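# Open an umbrella until it latches and stand it down

## Task

Open the umbrella fully, so that its latch catches and holds it open, then leave it on the table top supported by its handle and the rim of its canopy.

## Robot and tools

Robot: two arms, left_arm and right_arm, each a six-joint arm with a parallel two-finger gripper. In every per-joint list the order is waist, shoulder, elbow, wrist pitch, wrist yaw, wrist roll, and then the gripper. Stated joint ranges in rad: waist -2.618 to 3.054, shoulder 0.000 to 3.142, elbow 0.000 to 3.142, wrist pitch -1.571 to 1.571, wrist yaw -1.571 to 1.571, wrist roll -2.094 to 2.094. The true stops can be about 0.059 rad away from these on either side.

Frames: the scene frame has its origin at table height, midway between the nominal arm bases. +z points up, +x points out over the table, and left_arm sits on the +y side. Camera image sides do not match the arm names. Calibrated bases: left_arm at (-0.009, +0.310, 0) m, right_arm at (+0.018, -0.275, 0) m, each turned only slightly about z. Each arm reports its hand pose (end_effector_position in m, end_effector_quat_wxyz) in its own base frame. That point lies between the finger pads, about 1 cm behind the tips. The fingers point along gripper +z and open along gripper y. Reported poses can be a few cm off, more so at long reach.

Row format, shared by all motion tools: a single flat list of 14 numbers, each in [-1, 1]. The first 7 are left_arm's six joint numbers and then its opening. The last 7 are the same for right_arm. Both arms must be filled even if only one moves. The joint numbers are offsets, not poses, and they count from the Joint targets shown at the start of the call or action. A value of 1.0 equals 2.224 rad for waist, shoulder and elbow, and 8.485 rad for the three wrist joints. Sending the same offset a second time moves the joint further. The opening is absolute: +1 is fully open (0.094 m between pads) and -1 is closed. Repeat the current opening to keep a gripper as it is, because 0 is a real command (half open).

execute_actions(actions, cameras): actions is a list of actions. Each action is a table of up to 15 rows, and each row runs for one 1/30 s step. A short table keeps its last row for the remaining steps. Within an action, every row's offsets count from the targets at that action's start. An action that would push a joint more than 0.059 rad beyond its range is rejected for both arms. If the first action is rejected, or any action is malformed, the whole call is refused. An empty list just reports state and images. cameras selects among cam_high, cam_low, cam_left_wrist, cam_right_wrist: null or ["all"] gives all, [] gives none, and an unknown name voids the call.

move(target, speed, blend, opening_speed, blocking, cameras): target is one 14-number row, or a list of up to 15 rows. Every row is an offset from the same starting Joint targets, not from the row before. All joints are interpolated together, so the hands trace curves. speed is the top rad/s of the joint that travels furthest, from 0.01 to 12.57 with a default of 0.5, given as one value or one per target. blend, in rad, rounds off the corners at intermediate targets. opening_speed is the rate of the gripper command per second on the -1 to 1 scale, at least 0.2; use a low value for slow, gentle closing. With blocking=false the call returns after about 0.5 s while the move continues. The result adds a "move:" line giving the ending: done, off_target (resting more than 0.035 rad from target), moving, held, or fault, plus limits=held if steps were withheld. The path does not avoid obstacles or the other arm. Faster motion and targets set deeper past contact mean harder impacts.

wait(seconds 0 to 10, cameras) lets time pass while each arm keeps its last command; a running move continues. stop(cameras) brakes a running move, and it needs braking distance. zoom_image(camera, region [x0, y0, x1, y1] pixels, origin at top-left, at most 504x504) enlarges part of that camera's latest image. All four images are 896x504. read_manual(section) returns only licence texts. finished_scene(scene) ends the current scene, given by its number, and cannot be undone.

Results: Joint positions (rad, then pad gap in m), Joint velocities ("within noise" if negligible), Joint targets (the base for your next offsets), Joint torques (N m, positive toward increasing angle; the first three wrap at ±28), grip_measured (opening on the command scale; about 2.7 mm wide when empty, and narrower than the object when squeezing), grip_effort_nm (gripper motor effort, negative when closing, not a fingertip force), and Tool commands. "joint sent to its limit" means a joint was clipped at its end stop. "joint command not followed" means the clearance check changed the targets. Targets are kept within 0.339 rad (big joints) or 2.2 rad (wrist) of the measured angle, and are scaled back if they would put the hand more than 200 mm from where it is.

Cautions: a gripper squeezes at roughly 50 to 64 N per pad, and at its force limit from about 0.05 below the first-touch reading, so close slowly on anything fragile. To release, command an opening well above grip_measured. Nothing may fall or be left off the table. Avoid dropping things, releasing parts that are still moving, slamming and hard pushing. The two arms must never collide or pinch each other. If an arm is stuck pushing, command its targets back past its measured positions. Holding loads, staying stretched out, or straining against an unreachable pose heats the motors: MOTOR HOT appears at 75 °C, at 90 °C the arm folds up and stays idle, and at 100 °C it goes limp.

Each tool is called after ">>>" as name([rows], argument=value, ...), one row to a line, values as JSON.

## Session

>>> execute_actions(actions=[])

>>> zoom_image(camera="cam_high", region=[320, 120, 660, 320])

Scene clock: 0.00 s.
left_arm: end_effector_position=(+0.2500, -0.0123, +0.3278) grip_measured=+1.000 grip_effort_nm=n/a end_effector_quat_wxyz=(+0.642, -0.043, +0.693, -0.325) | right_arm: end_effector_position=(+0.1833, +0.1630, +0.3199) grip_measured=+1.000 grip_effort_nm=n/a end_effector_quat_wxyz=(+0.645, -0.021, +0.709, +0.285)
Joint positions: left_arm=[0.582 0.519 0.548 0.036 0.987 -0.586 0.094] | right_arm=[1.303 0.45 0.567 -0.127 0.857 0.394 0.094]
Joint velocities: within noise
Joint torques (N m): no reading
Motor temperatures (°C): left_arm=[34 34 38 34 32 31 30] | right_arm=[34 33 33 33 33 34 34]
Heat: left arm: 38 °C; right arm: 34 °C.
Joint targets: left_arm=[0.582 0.513 0.554 0.032 0.987 -0.582] | right_arm=[1.303 0.446 0.575 -0.131 0.857 0.391]
Tool commands: left_gripper/opening=+1.0 right_gripper/opening=+1.0

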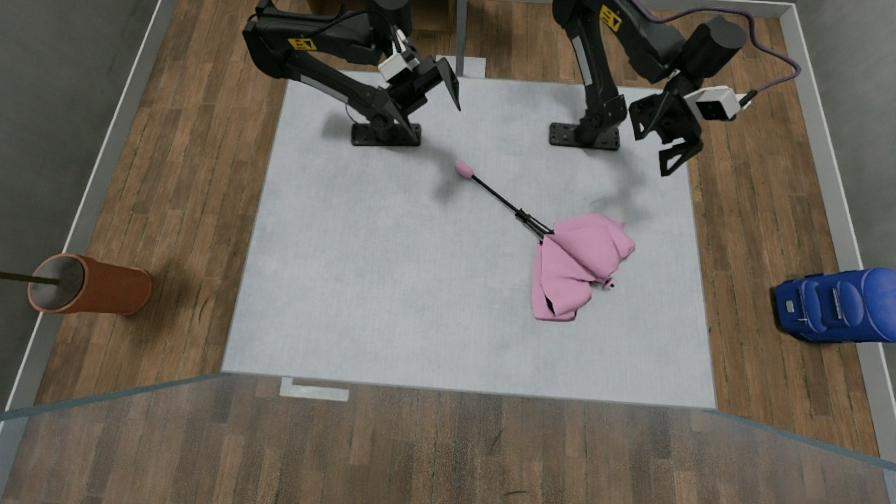

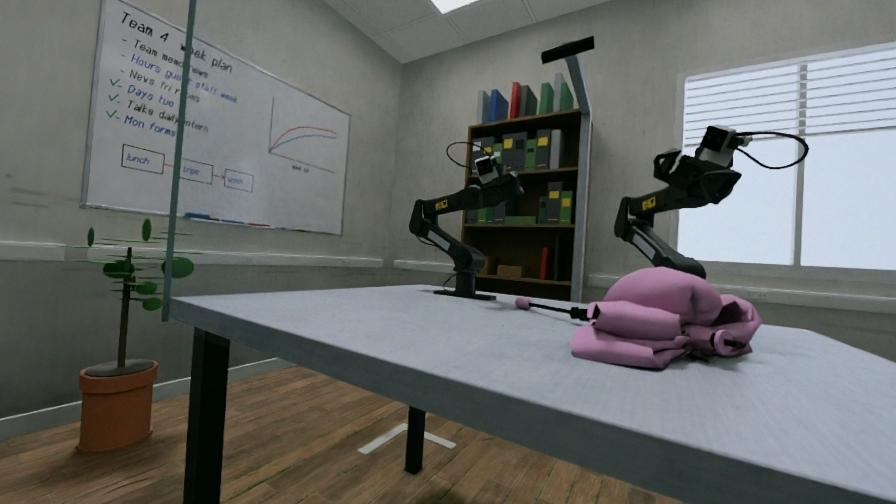

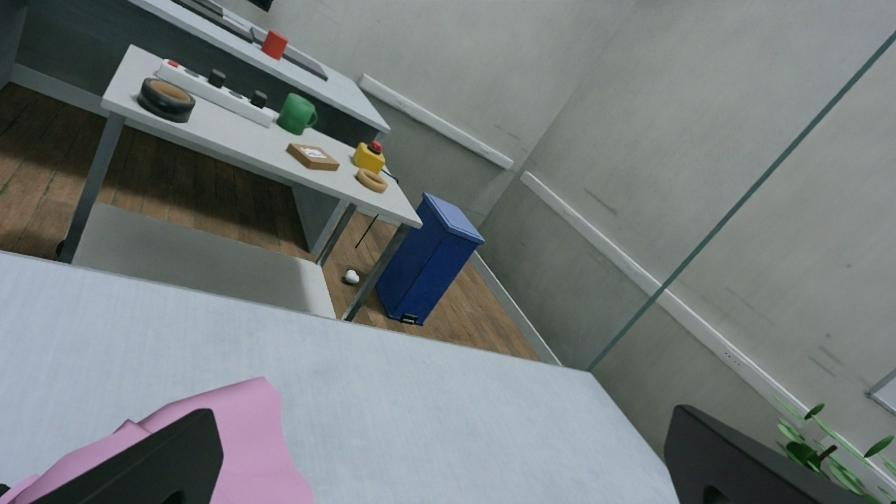

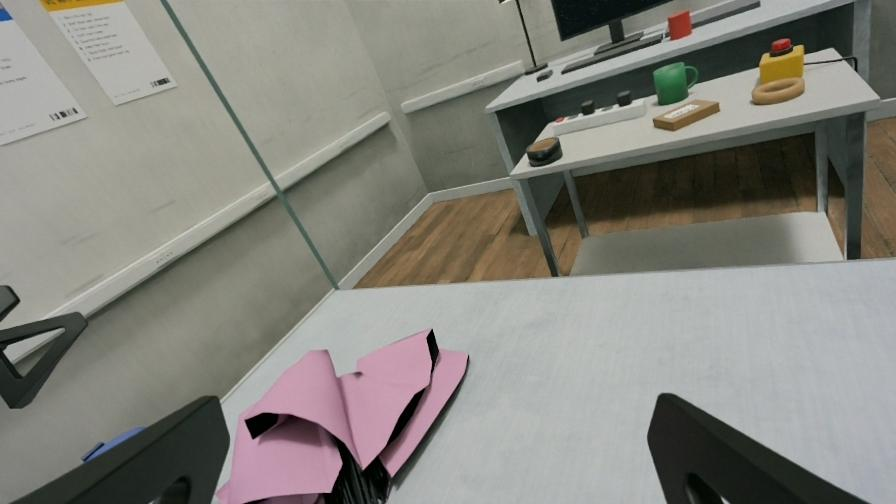

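Scaled by 1.482 from the camera's 896x504 image, which has a finer 1280x720 frame.

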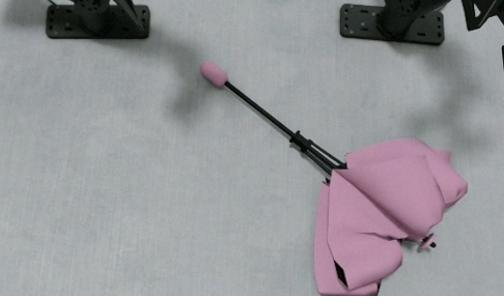

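>>> move(target=[0,0,0,0,0,0,1,-0.1295,0.5144,0.3233,-0.1348,-0.101,-0.0284,0.3], speed=1.0, cameras=["cam_high","cam_right_wrist"])

Scene clock: 9.33 s.
left_arm: end_effector_position=(+0.2500, -0.0123, +0.3278) grip_measured=+1.000 grip_effort_nm=-0.007 end_effector_quat_wxyz=(+0.642, -0.043, +0.693, -0.325) | right_arm: end_effector_position=(+0.1436, +0.2314, +0.1138) grip_measured=+0.302 grip_effort_nm=-0.149 end_effector_quat_wxyz=(-0.001, -0.416, +0.909, -0.007)
Joint positions: left_arm=[0.582 0.519 0.548 0.036 0.987 -0.586 0.094] | right_arm=[1.019 1.583 1.262 -1.258 0.011 0.161 0.061]
Joint torques (N m): left_arm=[0.03 0.51 7.82 1.94 -0.05 0.08] | right_arm=[-0.36 -4.89 9.18 0.19 -0.1 -0.07]
Heat: left arm: 39 °C; right arm: 34 °C.
Joint targets: left_arm=[0.582 0.513 0.554 0.032 0.987 -0.582] | right_arm=[1.015 1.590 1.294 -1.275 0.000 0.150]
move: done
Images, in order (width x height): cam_high 896x504, cam_right_wrist 896x504.

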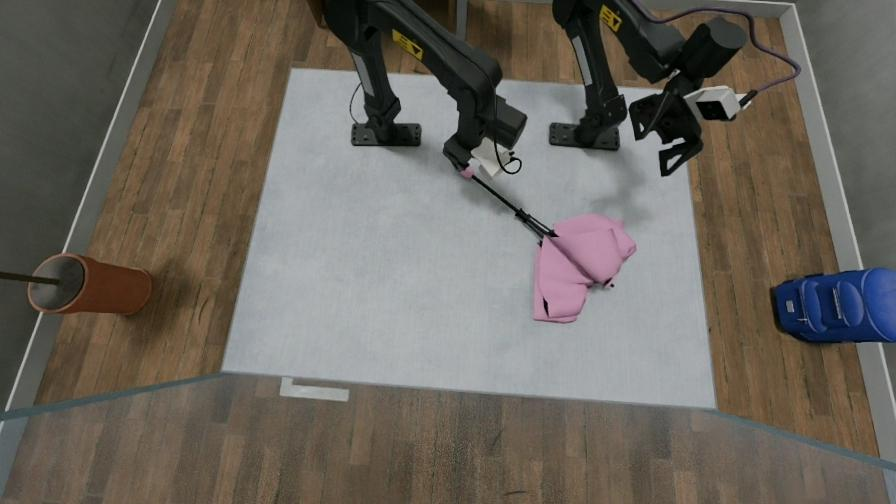

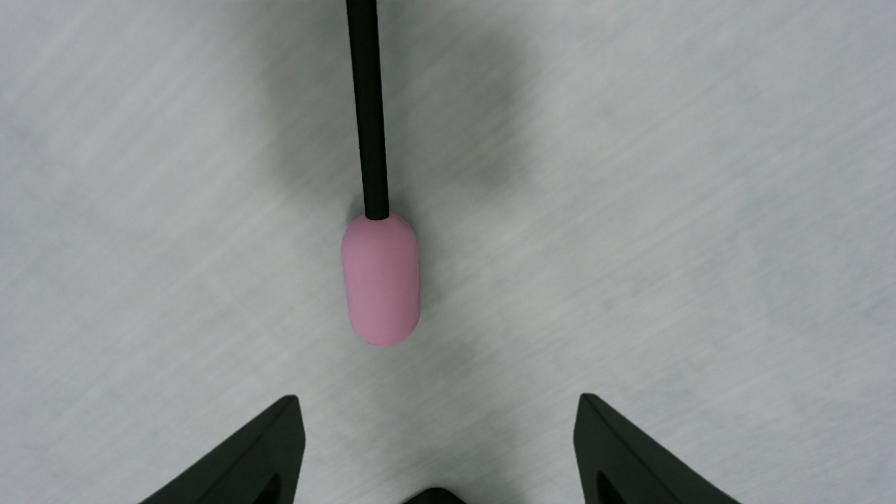

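>>> move([
  [0,0,0,0,0,0,1,0.0495,0,0,0,0,0.0138,0.3],
  [0,0,0,0,0,0,1,0.0495,0.0283,-0.1727,0.0527,0,0.0138,0.3],
  [0,0,0,0,0,0,1,0.0495,0.0283,-0.1727,0.0527,0,0.0138,-1],
  [0,0,0,0,0,0,1,0.0495,-0.0162,-0.0796,0.0166,0,0.0138,-1],
], speed=[0.6,0.5,0.5,0.25], opening_speed=1.0, cameras=["cam_high","cam_right_wrist"])

Scene clock: 18.60 s.
left_arm: end_effector_position=(+0.2500, -0.0123, +0.3278) grip_measured=+1.000 grip_effort_nm=-0.007 end_effector_quat_wxyz=(+0.642, -0.043, +0.693, -0.325) | right_arm: end_effector_position=(+0.1054, +0.2244, +0.0677) grip_measured=-0.356 grip_effort_nm=-1.057 end_effector_quat_wxyz=(-0.031, -0.419, +0.907, -0.025)
Joint positions: left_arm=[0.582 0.519 0.548 0.036 0.987 -0.586 0.094] | right_arm=[1.127 1.588 1.078 -1.14 -0.001 0.262 0.03]
Joint torques (N m): left_arm=[0.05 0.53 7.83 1.93 -0.04 0.09] | right_arm=[-0.1 -7.92 9.5 0.29 0.01 0.08]
Heat: left arm: 39 °C; right arm: 34 °C.
Joint targets: left_arm=[0.582 0.513 0.554 0.032 0.987 -0.582] | right_arm=[1.125 1.554 1.117 -1.134 0.000 0.267]
move: off_target (right_arm); right_arm: the elbow is farthest, 0.039 rad from its target
Images, in order (width x height): cam_high 896x504, cam_right_wrist 896x504.

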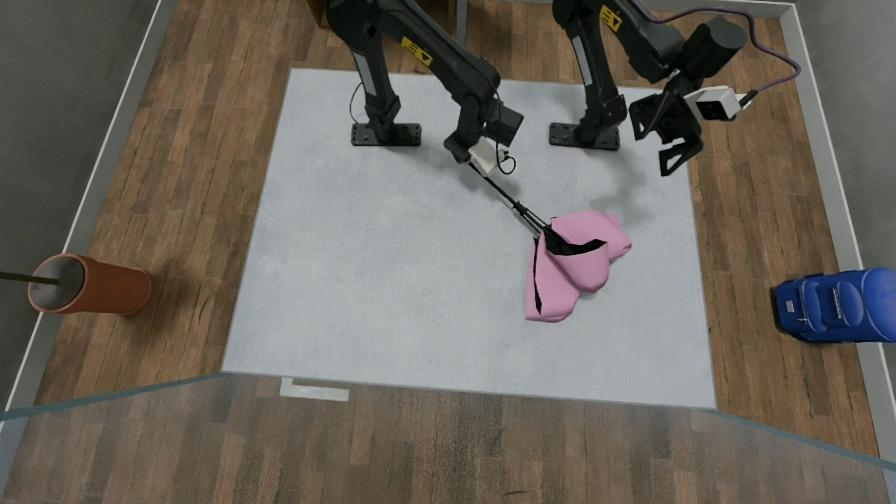

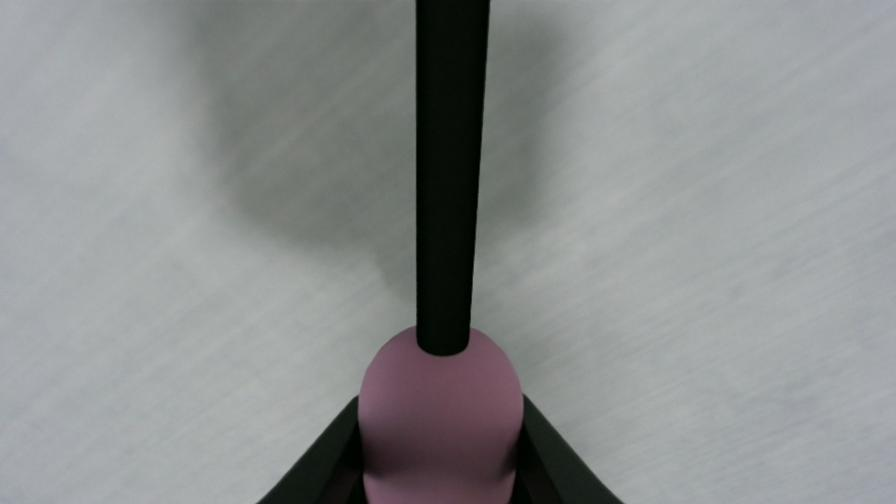

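>>> move([
  [0,0,0,0,0,0,1,0,-0.1187,0.0504,-0.0451,0,0,-1],
  [0,0,0,0,0,0,1,-0.4159,-0.1187,0.0504,-0.0451,0,-0.0446,-1],
  [-0.6488,0,0,0,-0.1163,0.2537,1,-0.4159,-0.1187,0.0504,-0.0451,0,-0.0446,-1],
], speed=[0.4,0.4,1.0])

>>> zoom_image(camera="cam_high", region=[340, 170, 520, 370])

Scene clock: 28.07 s.
left_arm: end_effector_position=(+0.1848, -0.2129, +0.3331) grip_measured=+1.000 grip_effort_nm=-0.017 end_effector_quat_wxyz=(+0.685, +0.641, +0.237, +0.253) | right_arm: end_effector_position=(+0.1783, +0.0397, +0.1556) grip_measured=-0.356 grip_effort_nm=-1.062 end_effector_quat_wxyz=(-0.041, -0.153, +0.987, +0.003)
Joint positions: left_arm=[-0.855 0.519 0.548 0.036 0.007 1.571 0.094] | right_arm=[0.205 1.313 1.189 -1.529 -0.009 -0.103 0.03]
Joint torques (N m): left_arm=[-0.46 0.25 8.14 2.28 -0.08 0.04] | right_arm=[-0.44 -4.86 9.69 0.33 0.1 -0.06]
Heat: left arm: 39 °C; right arm: 35 °C.
Joint targets: left_arm=[-0.861 0.513 0.554 0.032 0.000 1.570] | right_arm=[0.200 1.290 1.229 -1.517 0.000 -0.111]
move: off_target (right_arm); right_arm: the elbow is farthest, 0.040 rad from its target

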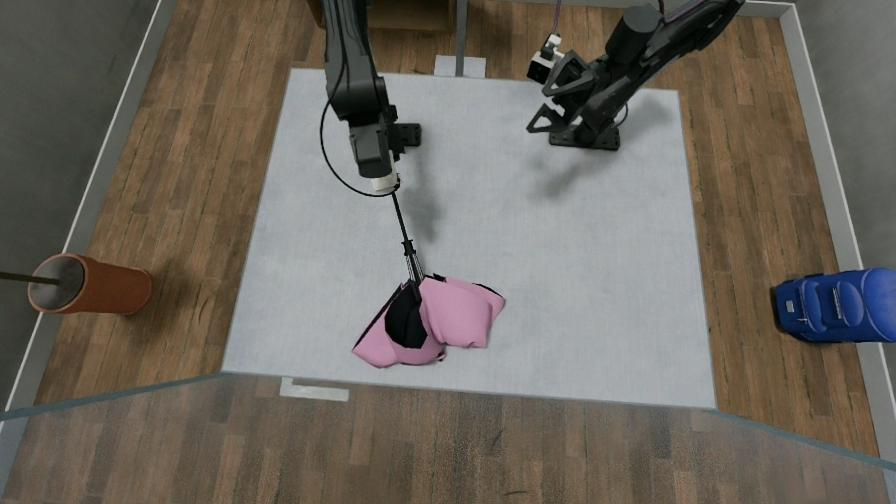

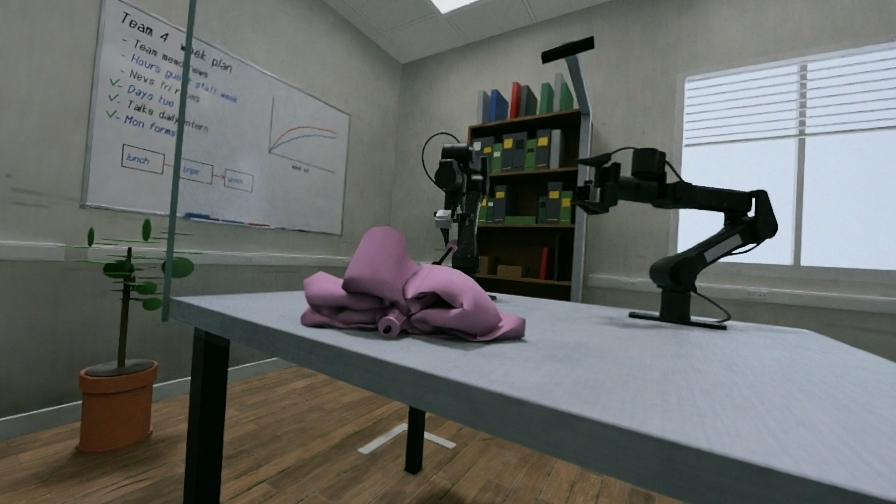

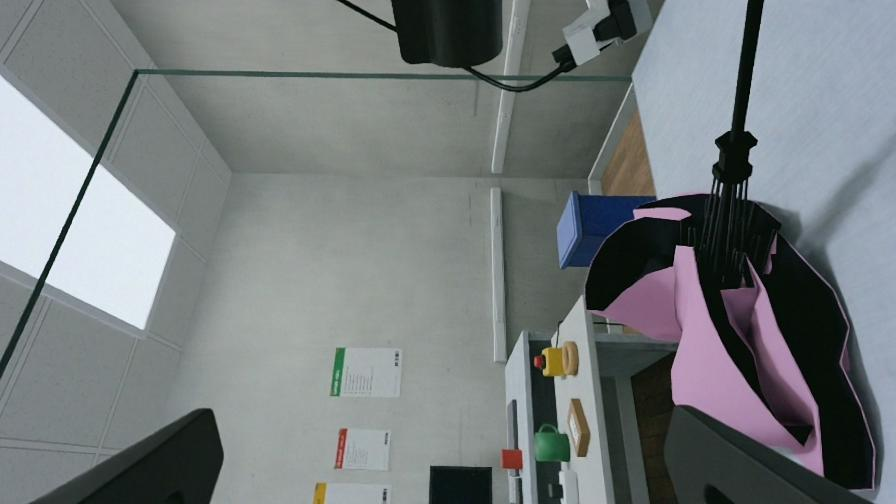

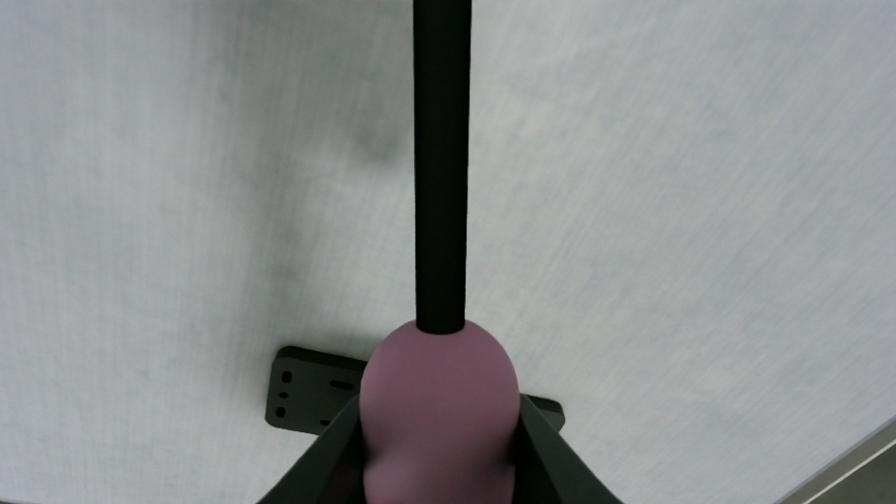

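Scaled by 2.520 from the camera's 896x504 image, which has a finer 1280x720 frame.

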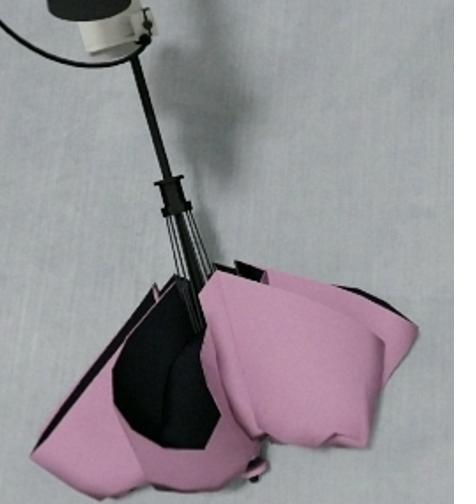

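>>> move([
  [0,0.6821,0.0661,0.1351,0,0,1,0,0,0,0,0,0,-1],
  [0.0072,0.7999,0.2968,0.1056,0,-0.0199,1,0,0,0,0,0,0,-1],
], speed=[0.8,0.4], cameras=["cam_high","cam_left_wrist"])

>>> zoom_image(camera="cam_high", region=[360, 190, 460, 290])

Scene clock: 35.40 s.
left_arm: end_effector_position=(+0.3978, -0.4556, +0.1033) grip_measured=+1.000 grip_effort_nm=-0.017 end_effector_quat_wxyz=(+0.635, +0.681, +0.316, +0.182) | right_arm: end_effector_position=(+0.1783, +0.0397, +0.1556) grip_measured=-0.356 grip_effort_nm=-1.062 end_effector_quat_wxyz=(-0.041, -0.153, +0.987, +0.003)
Joint positions: left_arm=[-0.854 2.264 1.19 0.946 0.004 1.415 0.094] | right_arm=[0.205 1.313 1.189 -1.529 -0.009 -0.103 0.03]
Joint torques (N m): left_arm=[0.79 -8.35 7.99 2.19 -0.05 -0.1] | right_arm=[-0.47 -4.89 9.69 0.33 0.11 -0.06]
Motor temperatures (°C): left_arm=[34 34 40 39 32 31 30] | right_arm=[34 34 36 33 33 34 35]
Heat: left arm: 40 °C; right arm: 36 °C.
Joint targets: left_arm=[-0.845 2.292 1.214 0.928 0.000 1.401] | right_arm=[0.200 1.290 1.229 -1.517 0.000 -0.111]
move: off_target (right_arm); right_arm: the elbow is farthest, 0.040 rad from its target
Images, in order (width x height): cam_high 896x504, cam_left_wrist 896x504.

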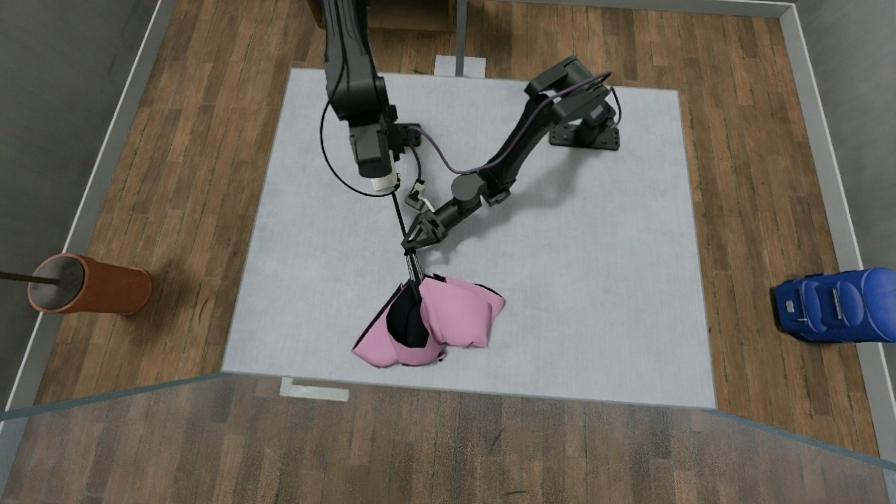

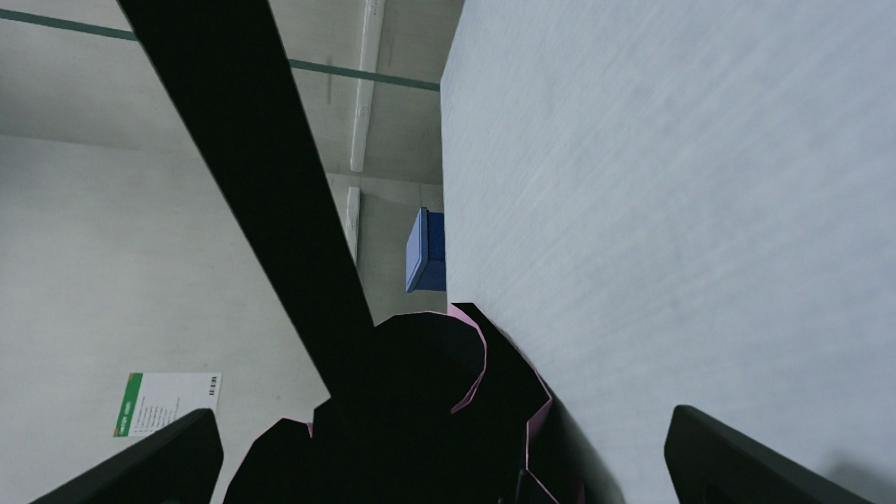

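Scaled by 5.040 from the camera's 896x504 image, which has a finer 1280x720 frame.

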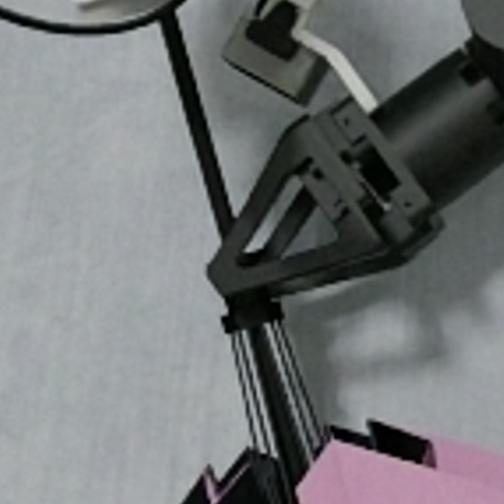

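>>> move([
  [0,-0.0118,0,-0.0028,0,0,1,0,0,0,0,0,0,-1],
  [0,-0.0118,0,-0.0028,0,0,-1,0,0,0,0,0,0,-1],
], speed=0.2, opening_speed=0.7, cameras=["cam_high","cam_left_wrist"])

>>> zoom_image(camera="cam_high", region=[360, 190, 460, 290])

Scene clock: 41.17 s.
left_arm: end_effector_position=(+0.4015, -0.4563, +0.1127) grip_measured=-0.505 grip_effort_nm=-1.038 end_effector_quat_wxyz=(+0.646, +0.671, +0.315, +0.186) | right_arm: end_effector_position=(+0.1784, +0.0390, +0.1556) grip_measured=-0.356 grip_effort_nm=-1.072 end_effector_quat_wxyz=(-0.041, -0.153, +0.987, +0.001)
Joint positions: left_arm=[-0.851 2.264 1.202 0.965 0.001 1.413 0.023] | right_arm=[0.205 1.313 1.189 -1.529 -0.005 -0.104 0.03]
Joint torques (N m): left_arm=[0.51 -10.24 7.08 1.76 -0.03 -0.09] | right_arm=[-0.47 -4.85 9.68 0.33 0.06 -0.05]
Heat: left arm: 40 °C; right arm: 36 °C.
Joint targets: left_arm=[-0.845 2.266 1.214 0.904 0.000 1.401] | right_arm=[0.200 1.290 1.229 -1.517 0.000 -0.111]
move: off_target (left_arm, right_arm); left_arm: the wrist pitch is farthest, 0.060 rad from its target; right_arm: the elbow is farthest, 0.040 rad from its target
Images, in order (width x height): cam_high 896x504, cam_left_wrist 896x504.

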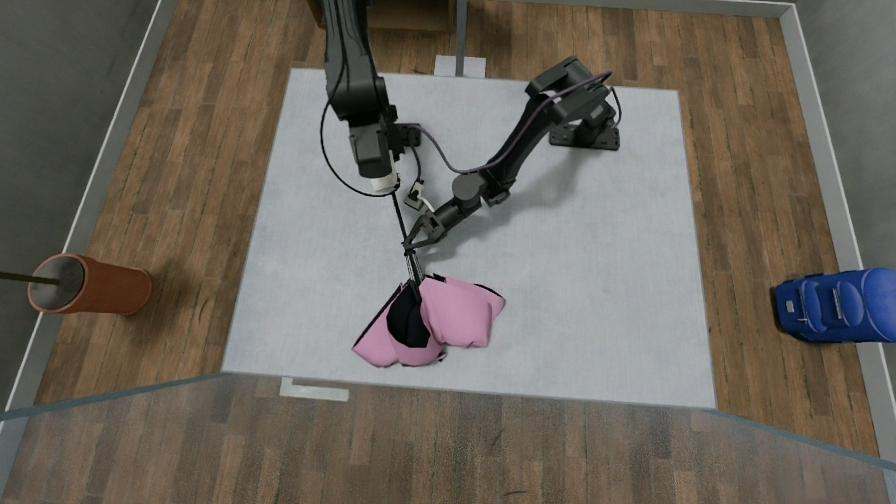

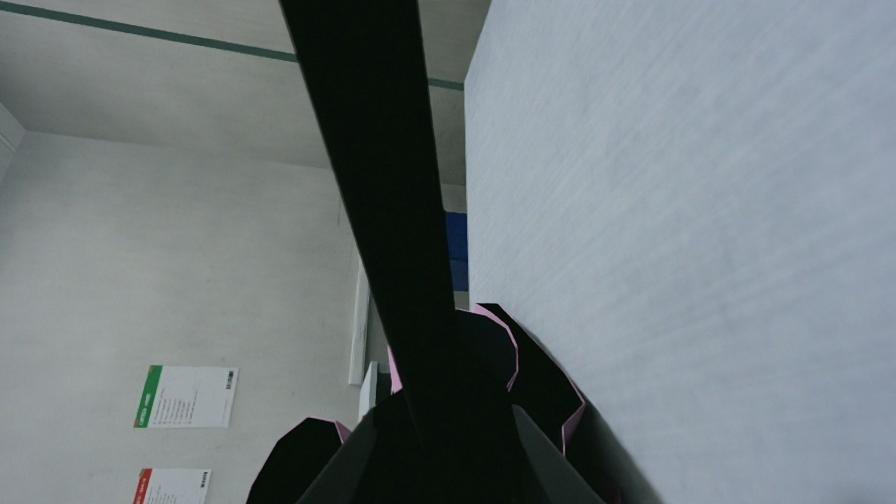

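Scaled by 5.040 from the camera's 896x504 image, which has a finer 1280x720 frame.

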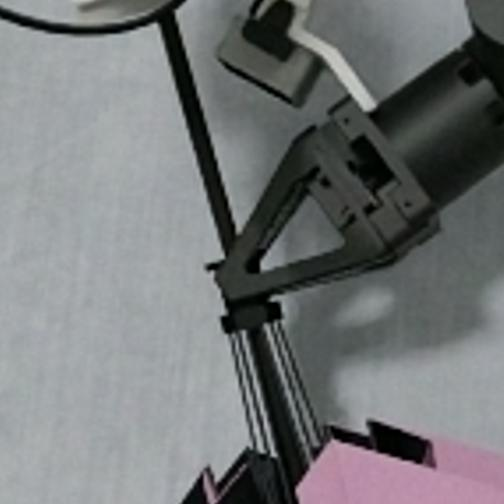

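>>> move([
  [0,-0.0967,0.0288,-0.0331,0,0.053,-1,0,-0.2145,-0.1479,0.0389,0,0,-1],
  [0.0328,-0.076,0.0836,-0.0421,0,0.053,-1,0,-0.2145,-0.1479,0.0389,0,0,-1],
  [0.063,-0.0499,0.1511,-0.0521,0,0.053,-1,0,-0.2145,-0.1479,0.0389,0,0,-1],
  [0.0913,-0.0256,0.2325,-0.0671,0,0.053,-1,0,-0.2563,-0.1201,0.0206,0,0,-1],
  [0.1583,0.0162,0.348,-0.0864,0.0235,0.053,-1,0,-0.2923,-0.1286,0.0134,0,0,-1],
], speed=[0.22,0.12,0.12,0.12,0.12], blend=[0.02,0.02,0.02,0.02,0])

Scene clock: 57.23 s.
left_arm: end_effector_position=(+0.4893, -0.4576, +0.3046) grip_measured=-0.503 grip_effort_nm=-1.033 end_effector_quat_wxyz=(+0.646, +0.719, +0.070, +0.248) | right_arm: end_effector_position=(+0.1888, +0.0355, +0.2151) grip_measured=-0.357 grip_effort_nm=-1.062 end_effector_quat_wxyz=(+0.342, -0.106, +0.934, +0.020)
Joint positions: left_arm=[-0.632 2.243 1.965 0.23 0.475 1.863 0.023] | right_arm=[0.194 0.667 0.938 -1.144 0.015 -0.038 0.03]
Joint torques (N m): left_arm=[12.12 -7.57 9.84 1.67 -2.7 -0.09] | right_arm=[0.57 -1.26 6.9 -0.9 -0.15 -0.71]
Heat: left arm: 41 °C; right arm: 36 °C.
Joint targets: left_arm=[-0.493 2.302 1.988 0.171 0.199 1.851] | right_arm=[0.200 0.640 0.943 -1.403 0.000 -0.111]
move: off_target (left_arm, right_arm); left_arm: the wrist yaw is farthest, 0.275 rad from its target; right_arm: the wrist pitch is farthest, 0.259 rad from its target

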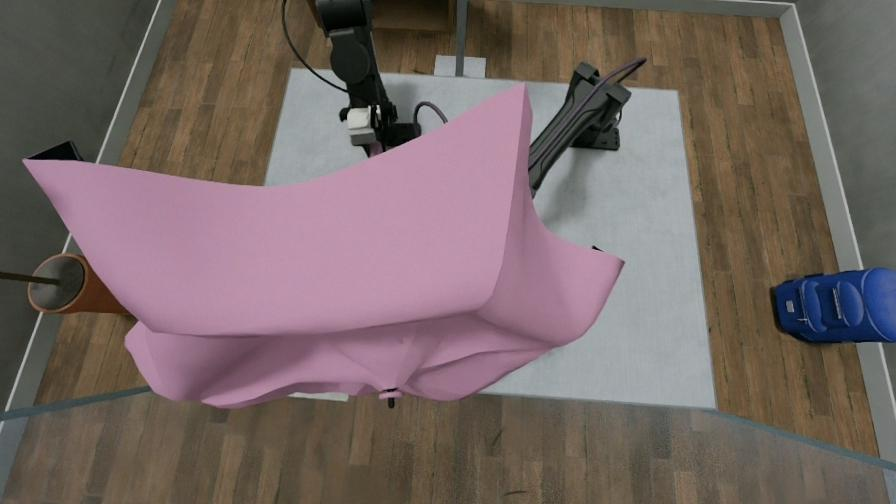

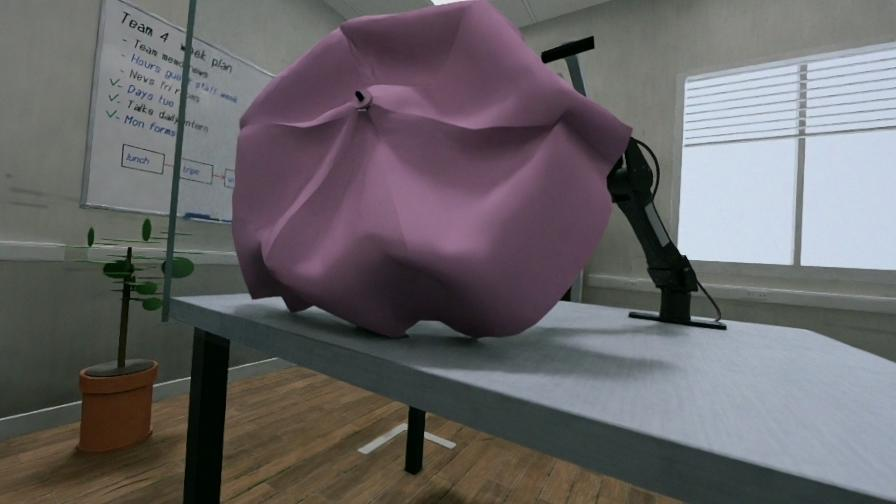

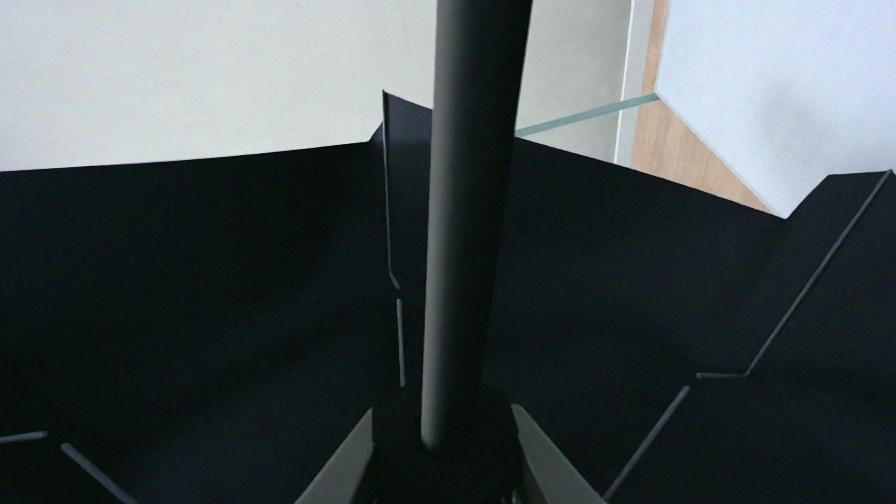

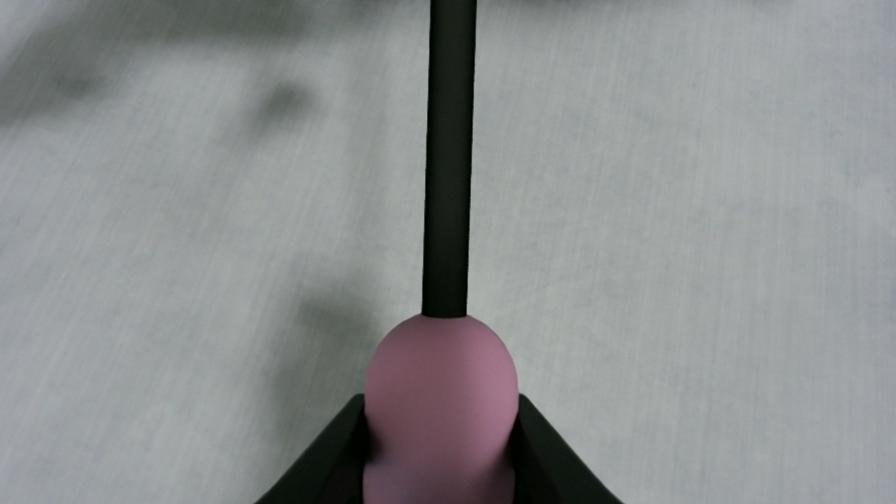

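>>> move([
  [0.0769,0.0495,0.1187,-0.0176,0.0312,0.0,-1,0,-0.027,-0.0063,-0.0054,0,0,-1],
  [0.0922,0.0985,0.2482,-0.0343,0.0429,0.002,-1,0,-0.063,-0.0148,-0.0126,0,0,-1],
  [0.1079,0.1493,0.3781,-0.0513,0.0519,0.0035,-1,0,-0.0809,-0.0193,-0.0163,0,0,-1],
  [0.1133,0.1461,0.3804,-0.0493,0.0548,0.0035,-1,0,-0.1587,-0.0103,-0.0163,0,0,-1],
], speed=[0.13,0.13,0.13,0.11], blend=[0.02,0.02,0.02,0])

>>> zoom_image(camera="cam_left_wrist", region=[330, 300, 580, 504])

Scene clock: 69.03 s.
left_arm: end_effector_position=(+0.5138, -0.4007, +0.4250) grip_measured=-0.514 grip_effort_nm=-1.033 end_effector_quat_wxyz=(+0.706, +0.660, -0.079, +0.245) | right_arm: end_effector_position=(+0.1437, +0.0369, +0.2634) grip_measured=-0.357 grip_effort_nm=-1.062 end_effector_quat_wxyz=(+0.490, -0.135, +0.860, +0.043)
Joint positions: left_arm=[-0.448 2.571 2.87 -0.11 0.899 1.876 0.023] | right_arm=[0.198 0.321 0.933 -1.155 -0.039 -0.091 0.03]
Joint torques (N m): left_arm=[18.03 -8.58 4 0.58 -2.4 0.1] | right_arm=[0.27 0.46 4.46 -1.77 0.43 -0.18]
Motor temperatures (°C): left_arm=[40 37 41 38 39 31 32] | right_arm=[34 34 35 35 33 34 36]
Heat: left arm: 41 °C; right arm: 36 °C.
Joint targets: left_arm=[-0.241 2.627 2.834 -0.247 0.664 1.881] | right_arm=[0.200 0.287 0.920 -1.541 0.000 -0.111]
move: off_target (left_arm, right_arm); left_arm: the wrist yaw is farthest, 0.235 rad from its target; right_arm: the wrist pitch is farthest, 0.386 rad from its target

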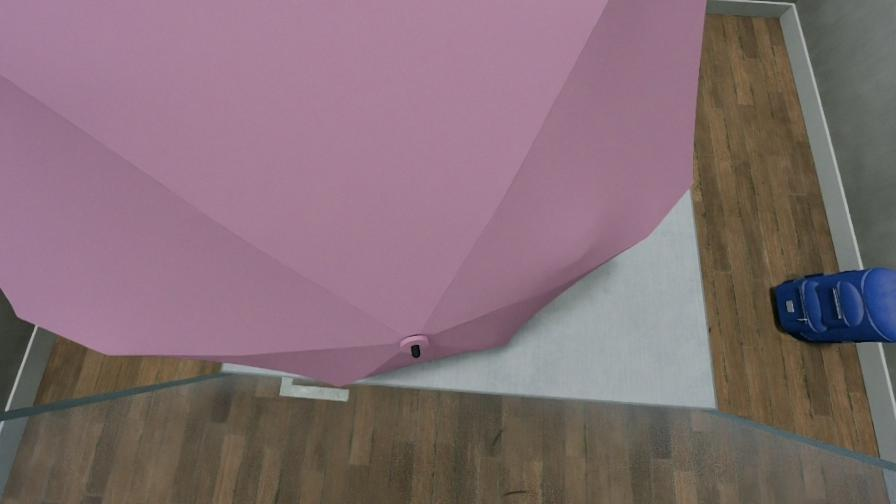

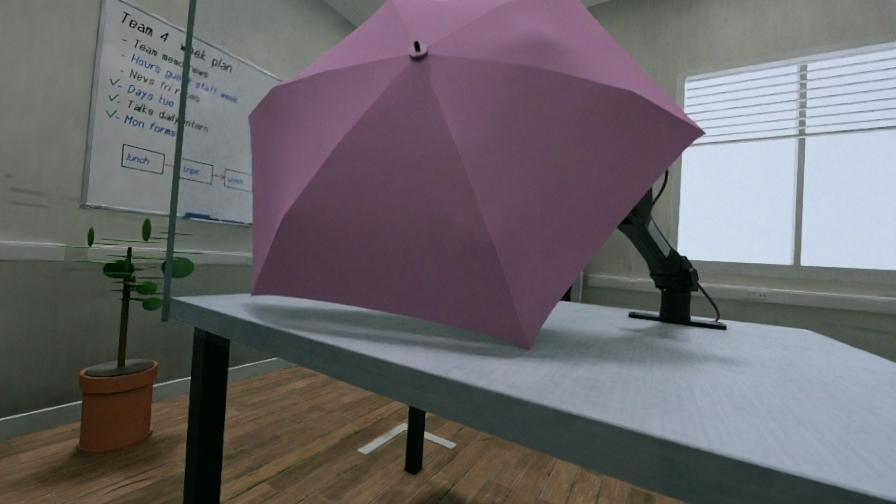

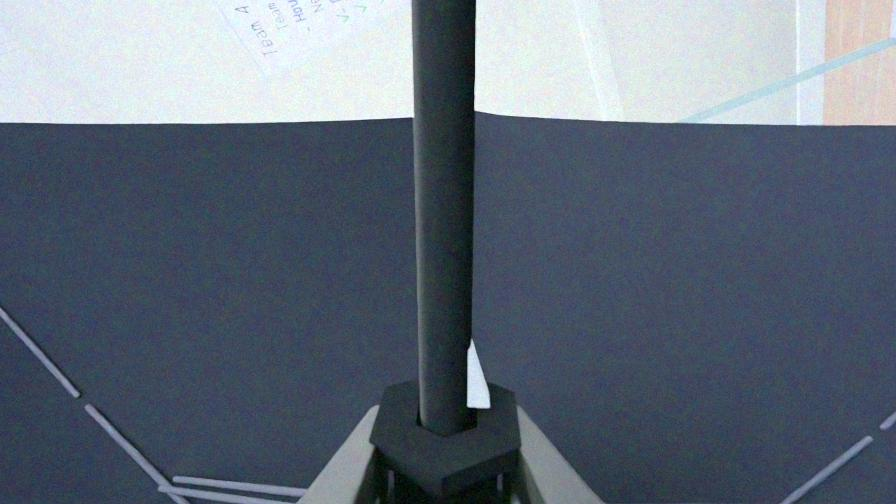

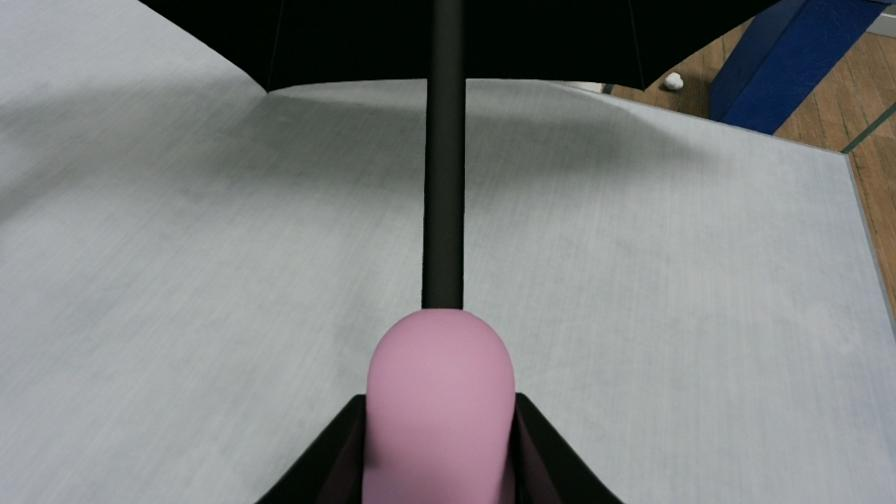

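Scaled by 2.016 from the camera's 896x504 image, which has a finer 1280x720 frame.

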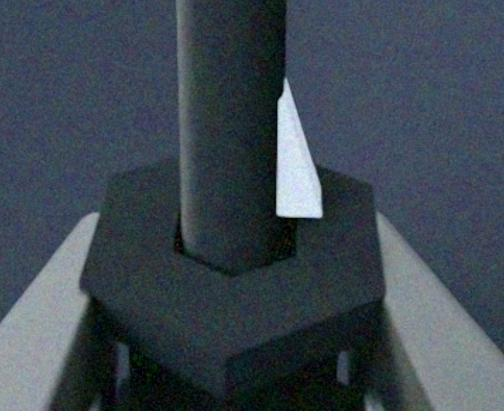

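>>> move([
  [-0.0944,-0.0252,0.0157,0.0157,0.0277,0,-1,0,0,0,0.046,0,0,-1],
  [-0.0944,-0.0252,0.0157,0.0157,0.0277,0,0.6,0,0,0,0.046,0,0,-1],
  [-0.0576,-0.3215,-0.536,0.0833,0.0229,0,0.6,0,0,0,0.046,0,0,-1],
], speed=[0.15,0.5,0.5], opening_speed=0.7, cameras=["cam_low","cam_left_wrist"])

Scene clock: 80.53 s.
left_arm: end_effector_position=(+0.4628, -0.3278, +0.3879) grip_measured=+0.599 grip_effort_nm=0.051 end_effector_quat_wxyz=(+0.693, +0.663, -0.044, +0.280) | right_arm: end_effector_position=(+0.1428, +0.0345, +0.2659) grip_measured=-0.357 grip_effort_nm=-1.057 end_effector_quat_wxyz=(+0.498, -0.133, +0.856, +0.037)
Joint positions: left_arm=[-0.376 1.944 1.663 0.461 0.867 1.882 0.075] | right_arm=[0.198 0.308 0.933 -1.151 -0.027 -0.095 0.03]
Joint torques (N m): left_arm=[0.62 -11.86 6.04 1.98 -0.17 0.04] | right_arm=[0.23 1.55 4.4 1.77 0.3 -0.14]
Heat: left arm: 40 °C; right arm: 36 °C.
Joint targets: left_arm=[-0.369 1.912 1.642 0.460 0.859 1.881] | right_arm=[0.200 0.287 0.920 -1.151 0.000 -0.111]
move: done
Images, in order (width x height): cam_low 896x504, cam_left_wrist 896x504.

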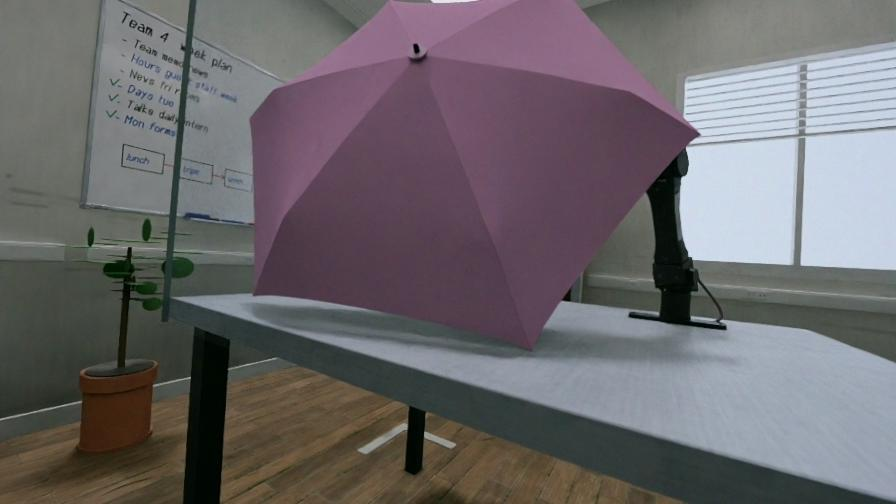

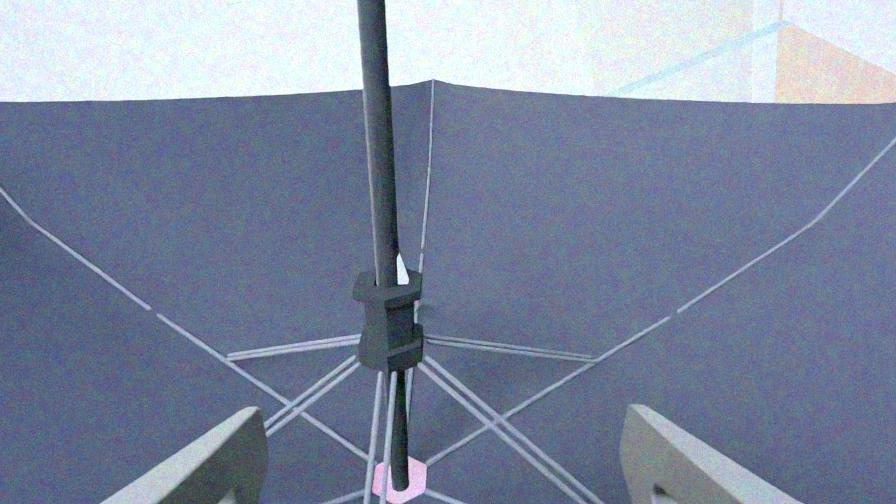

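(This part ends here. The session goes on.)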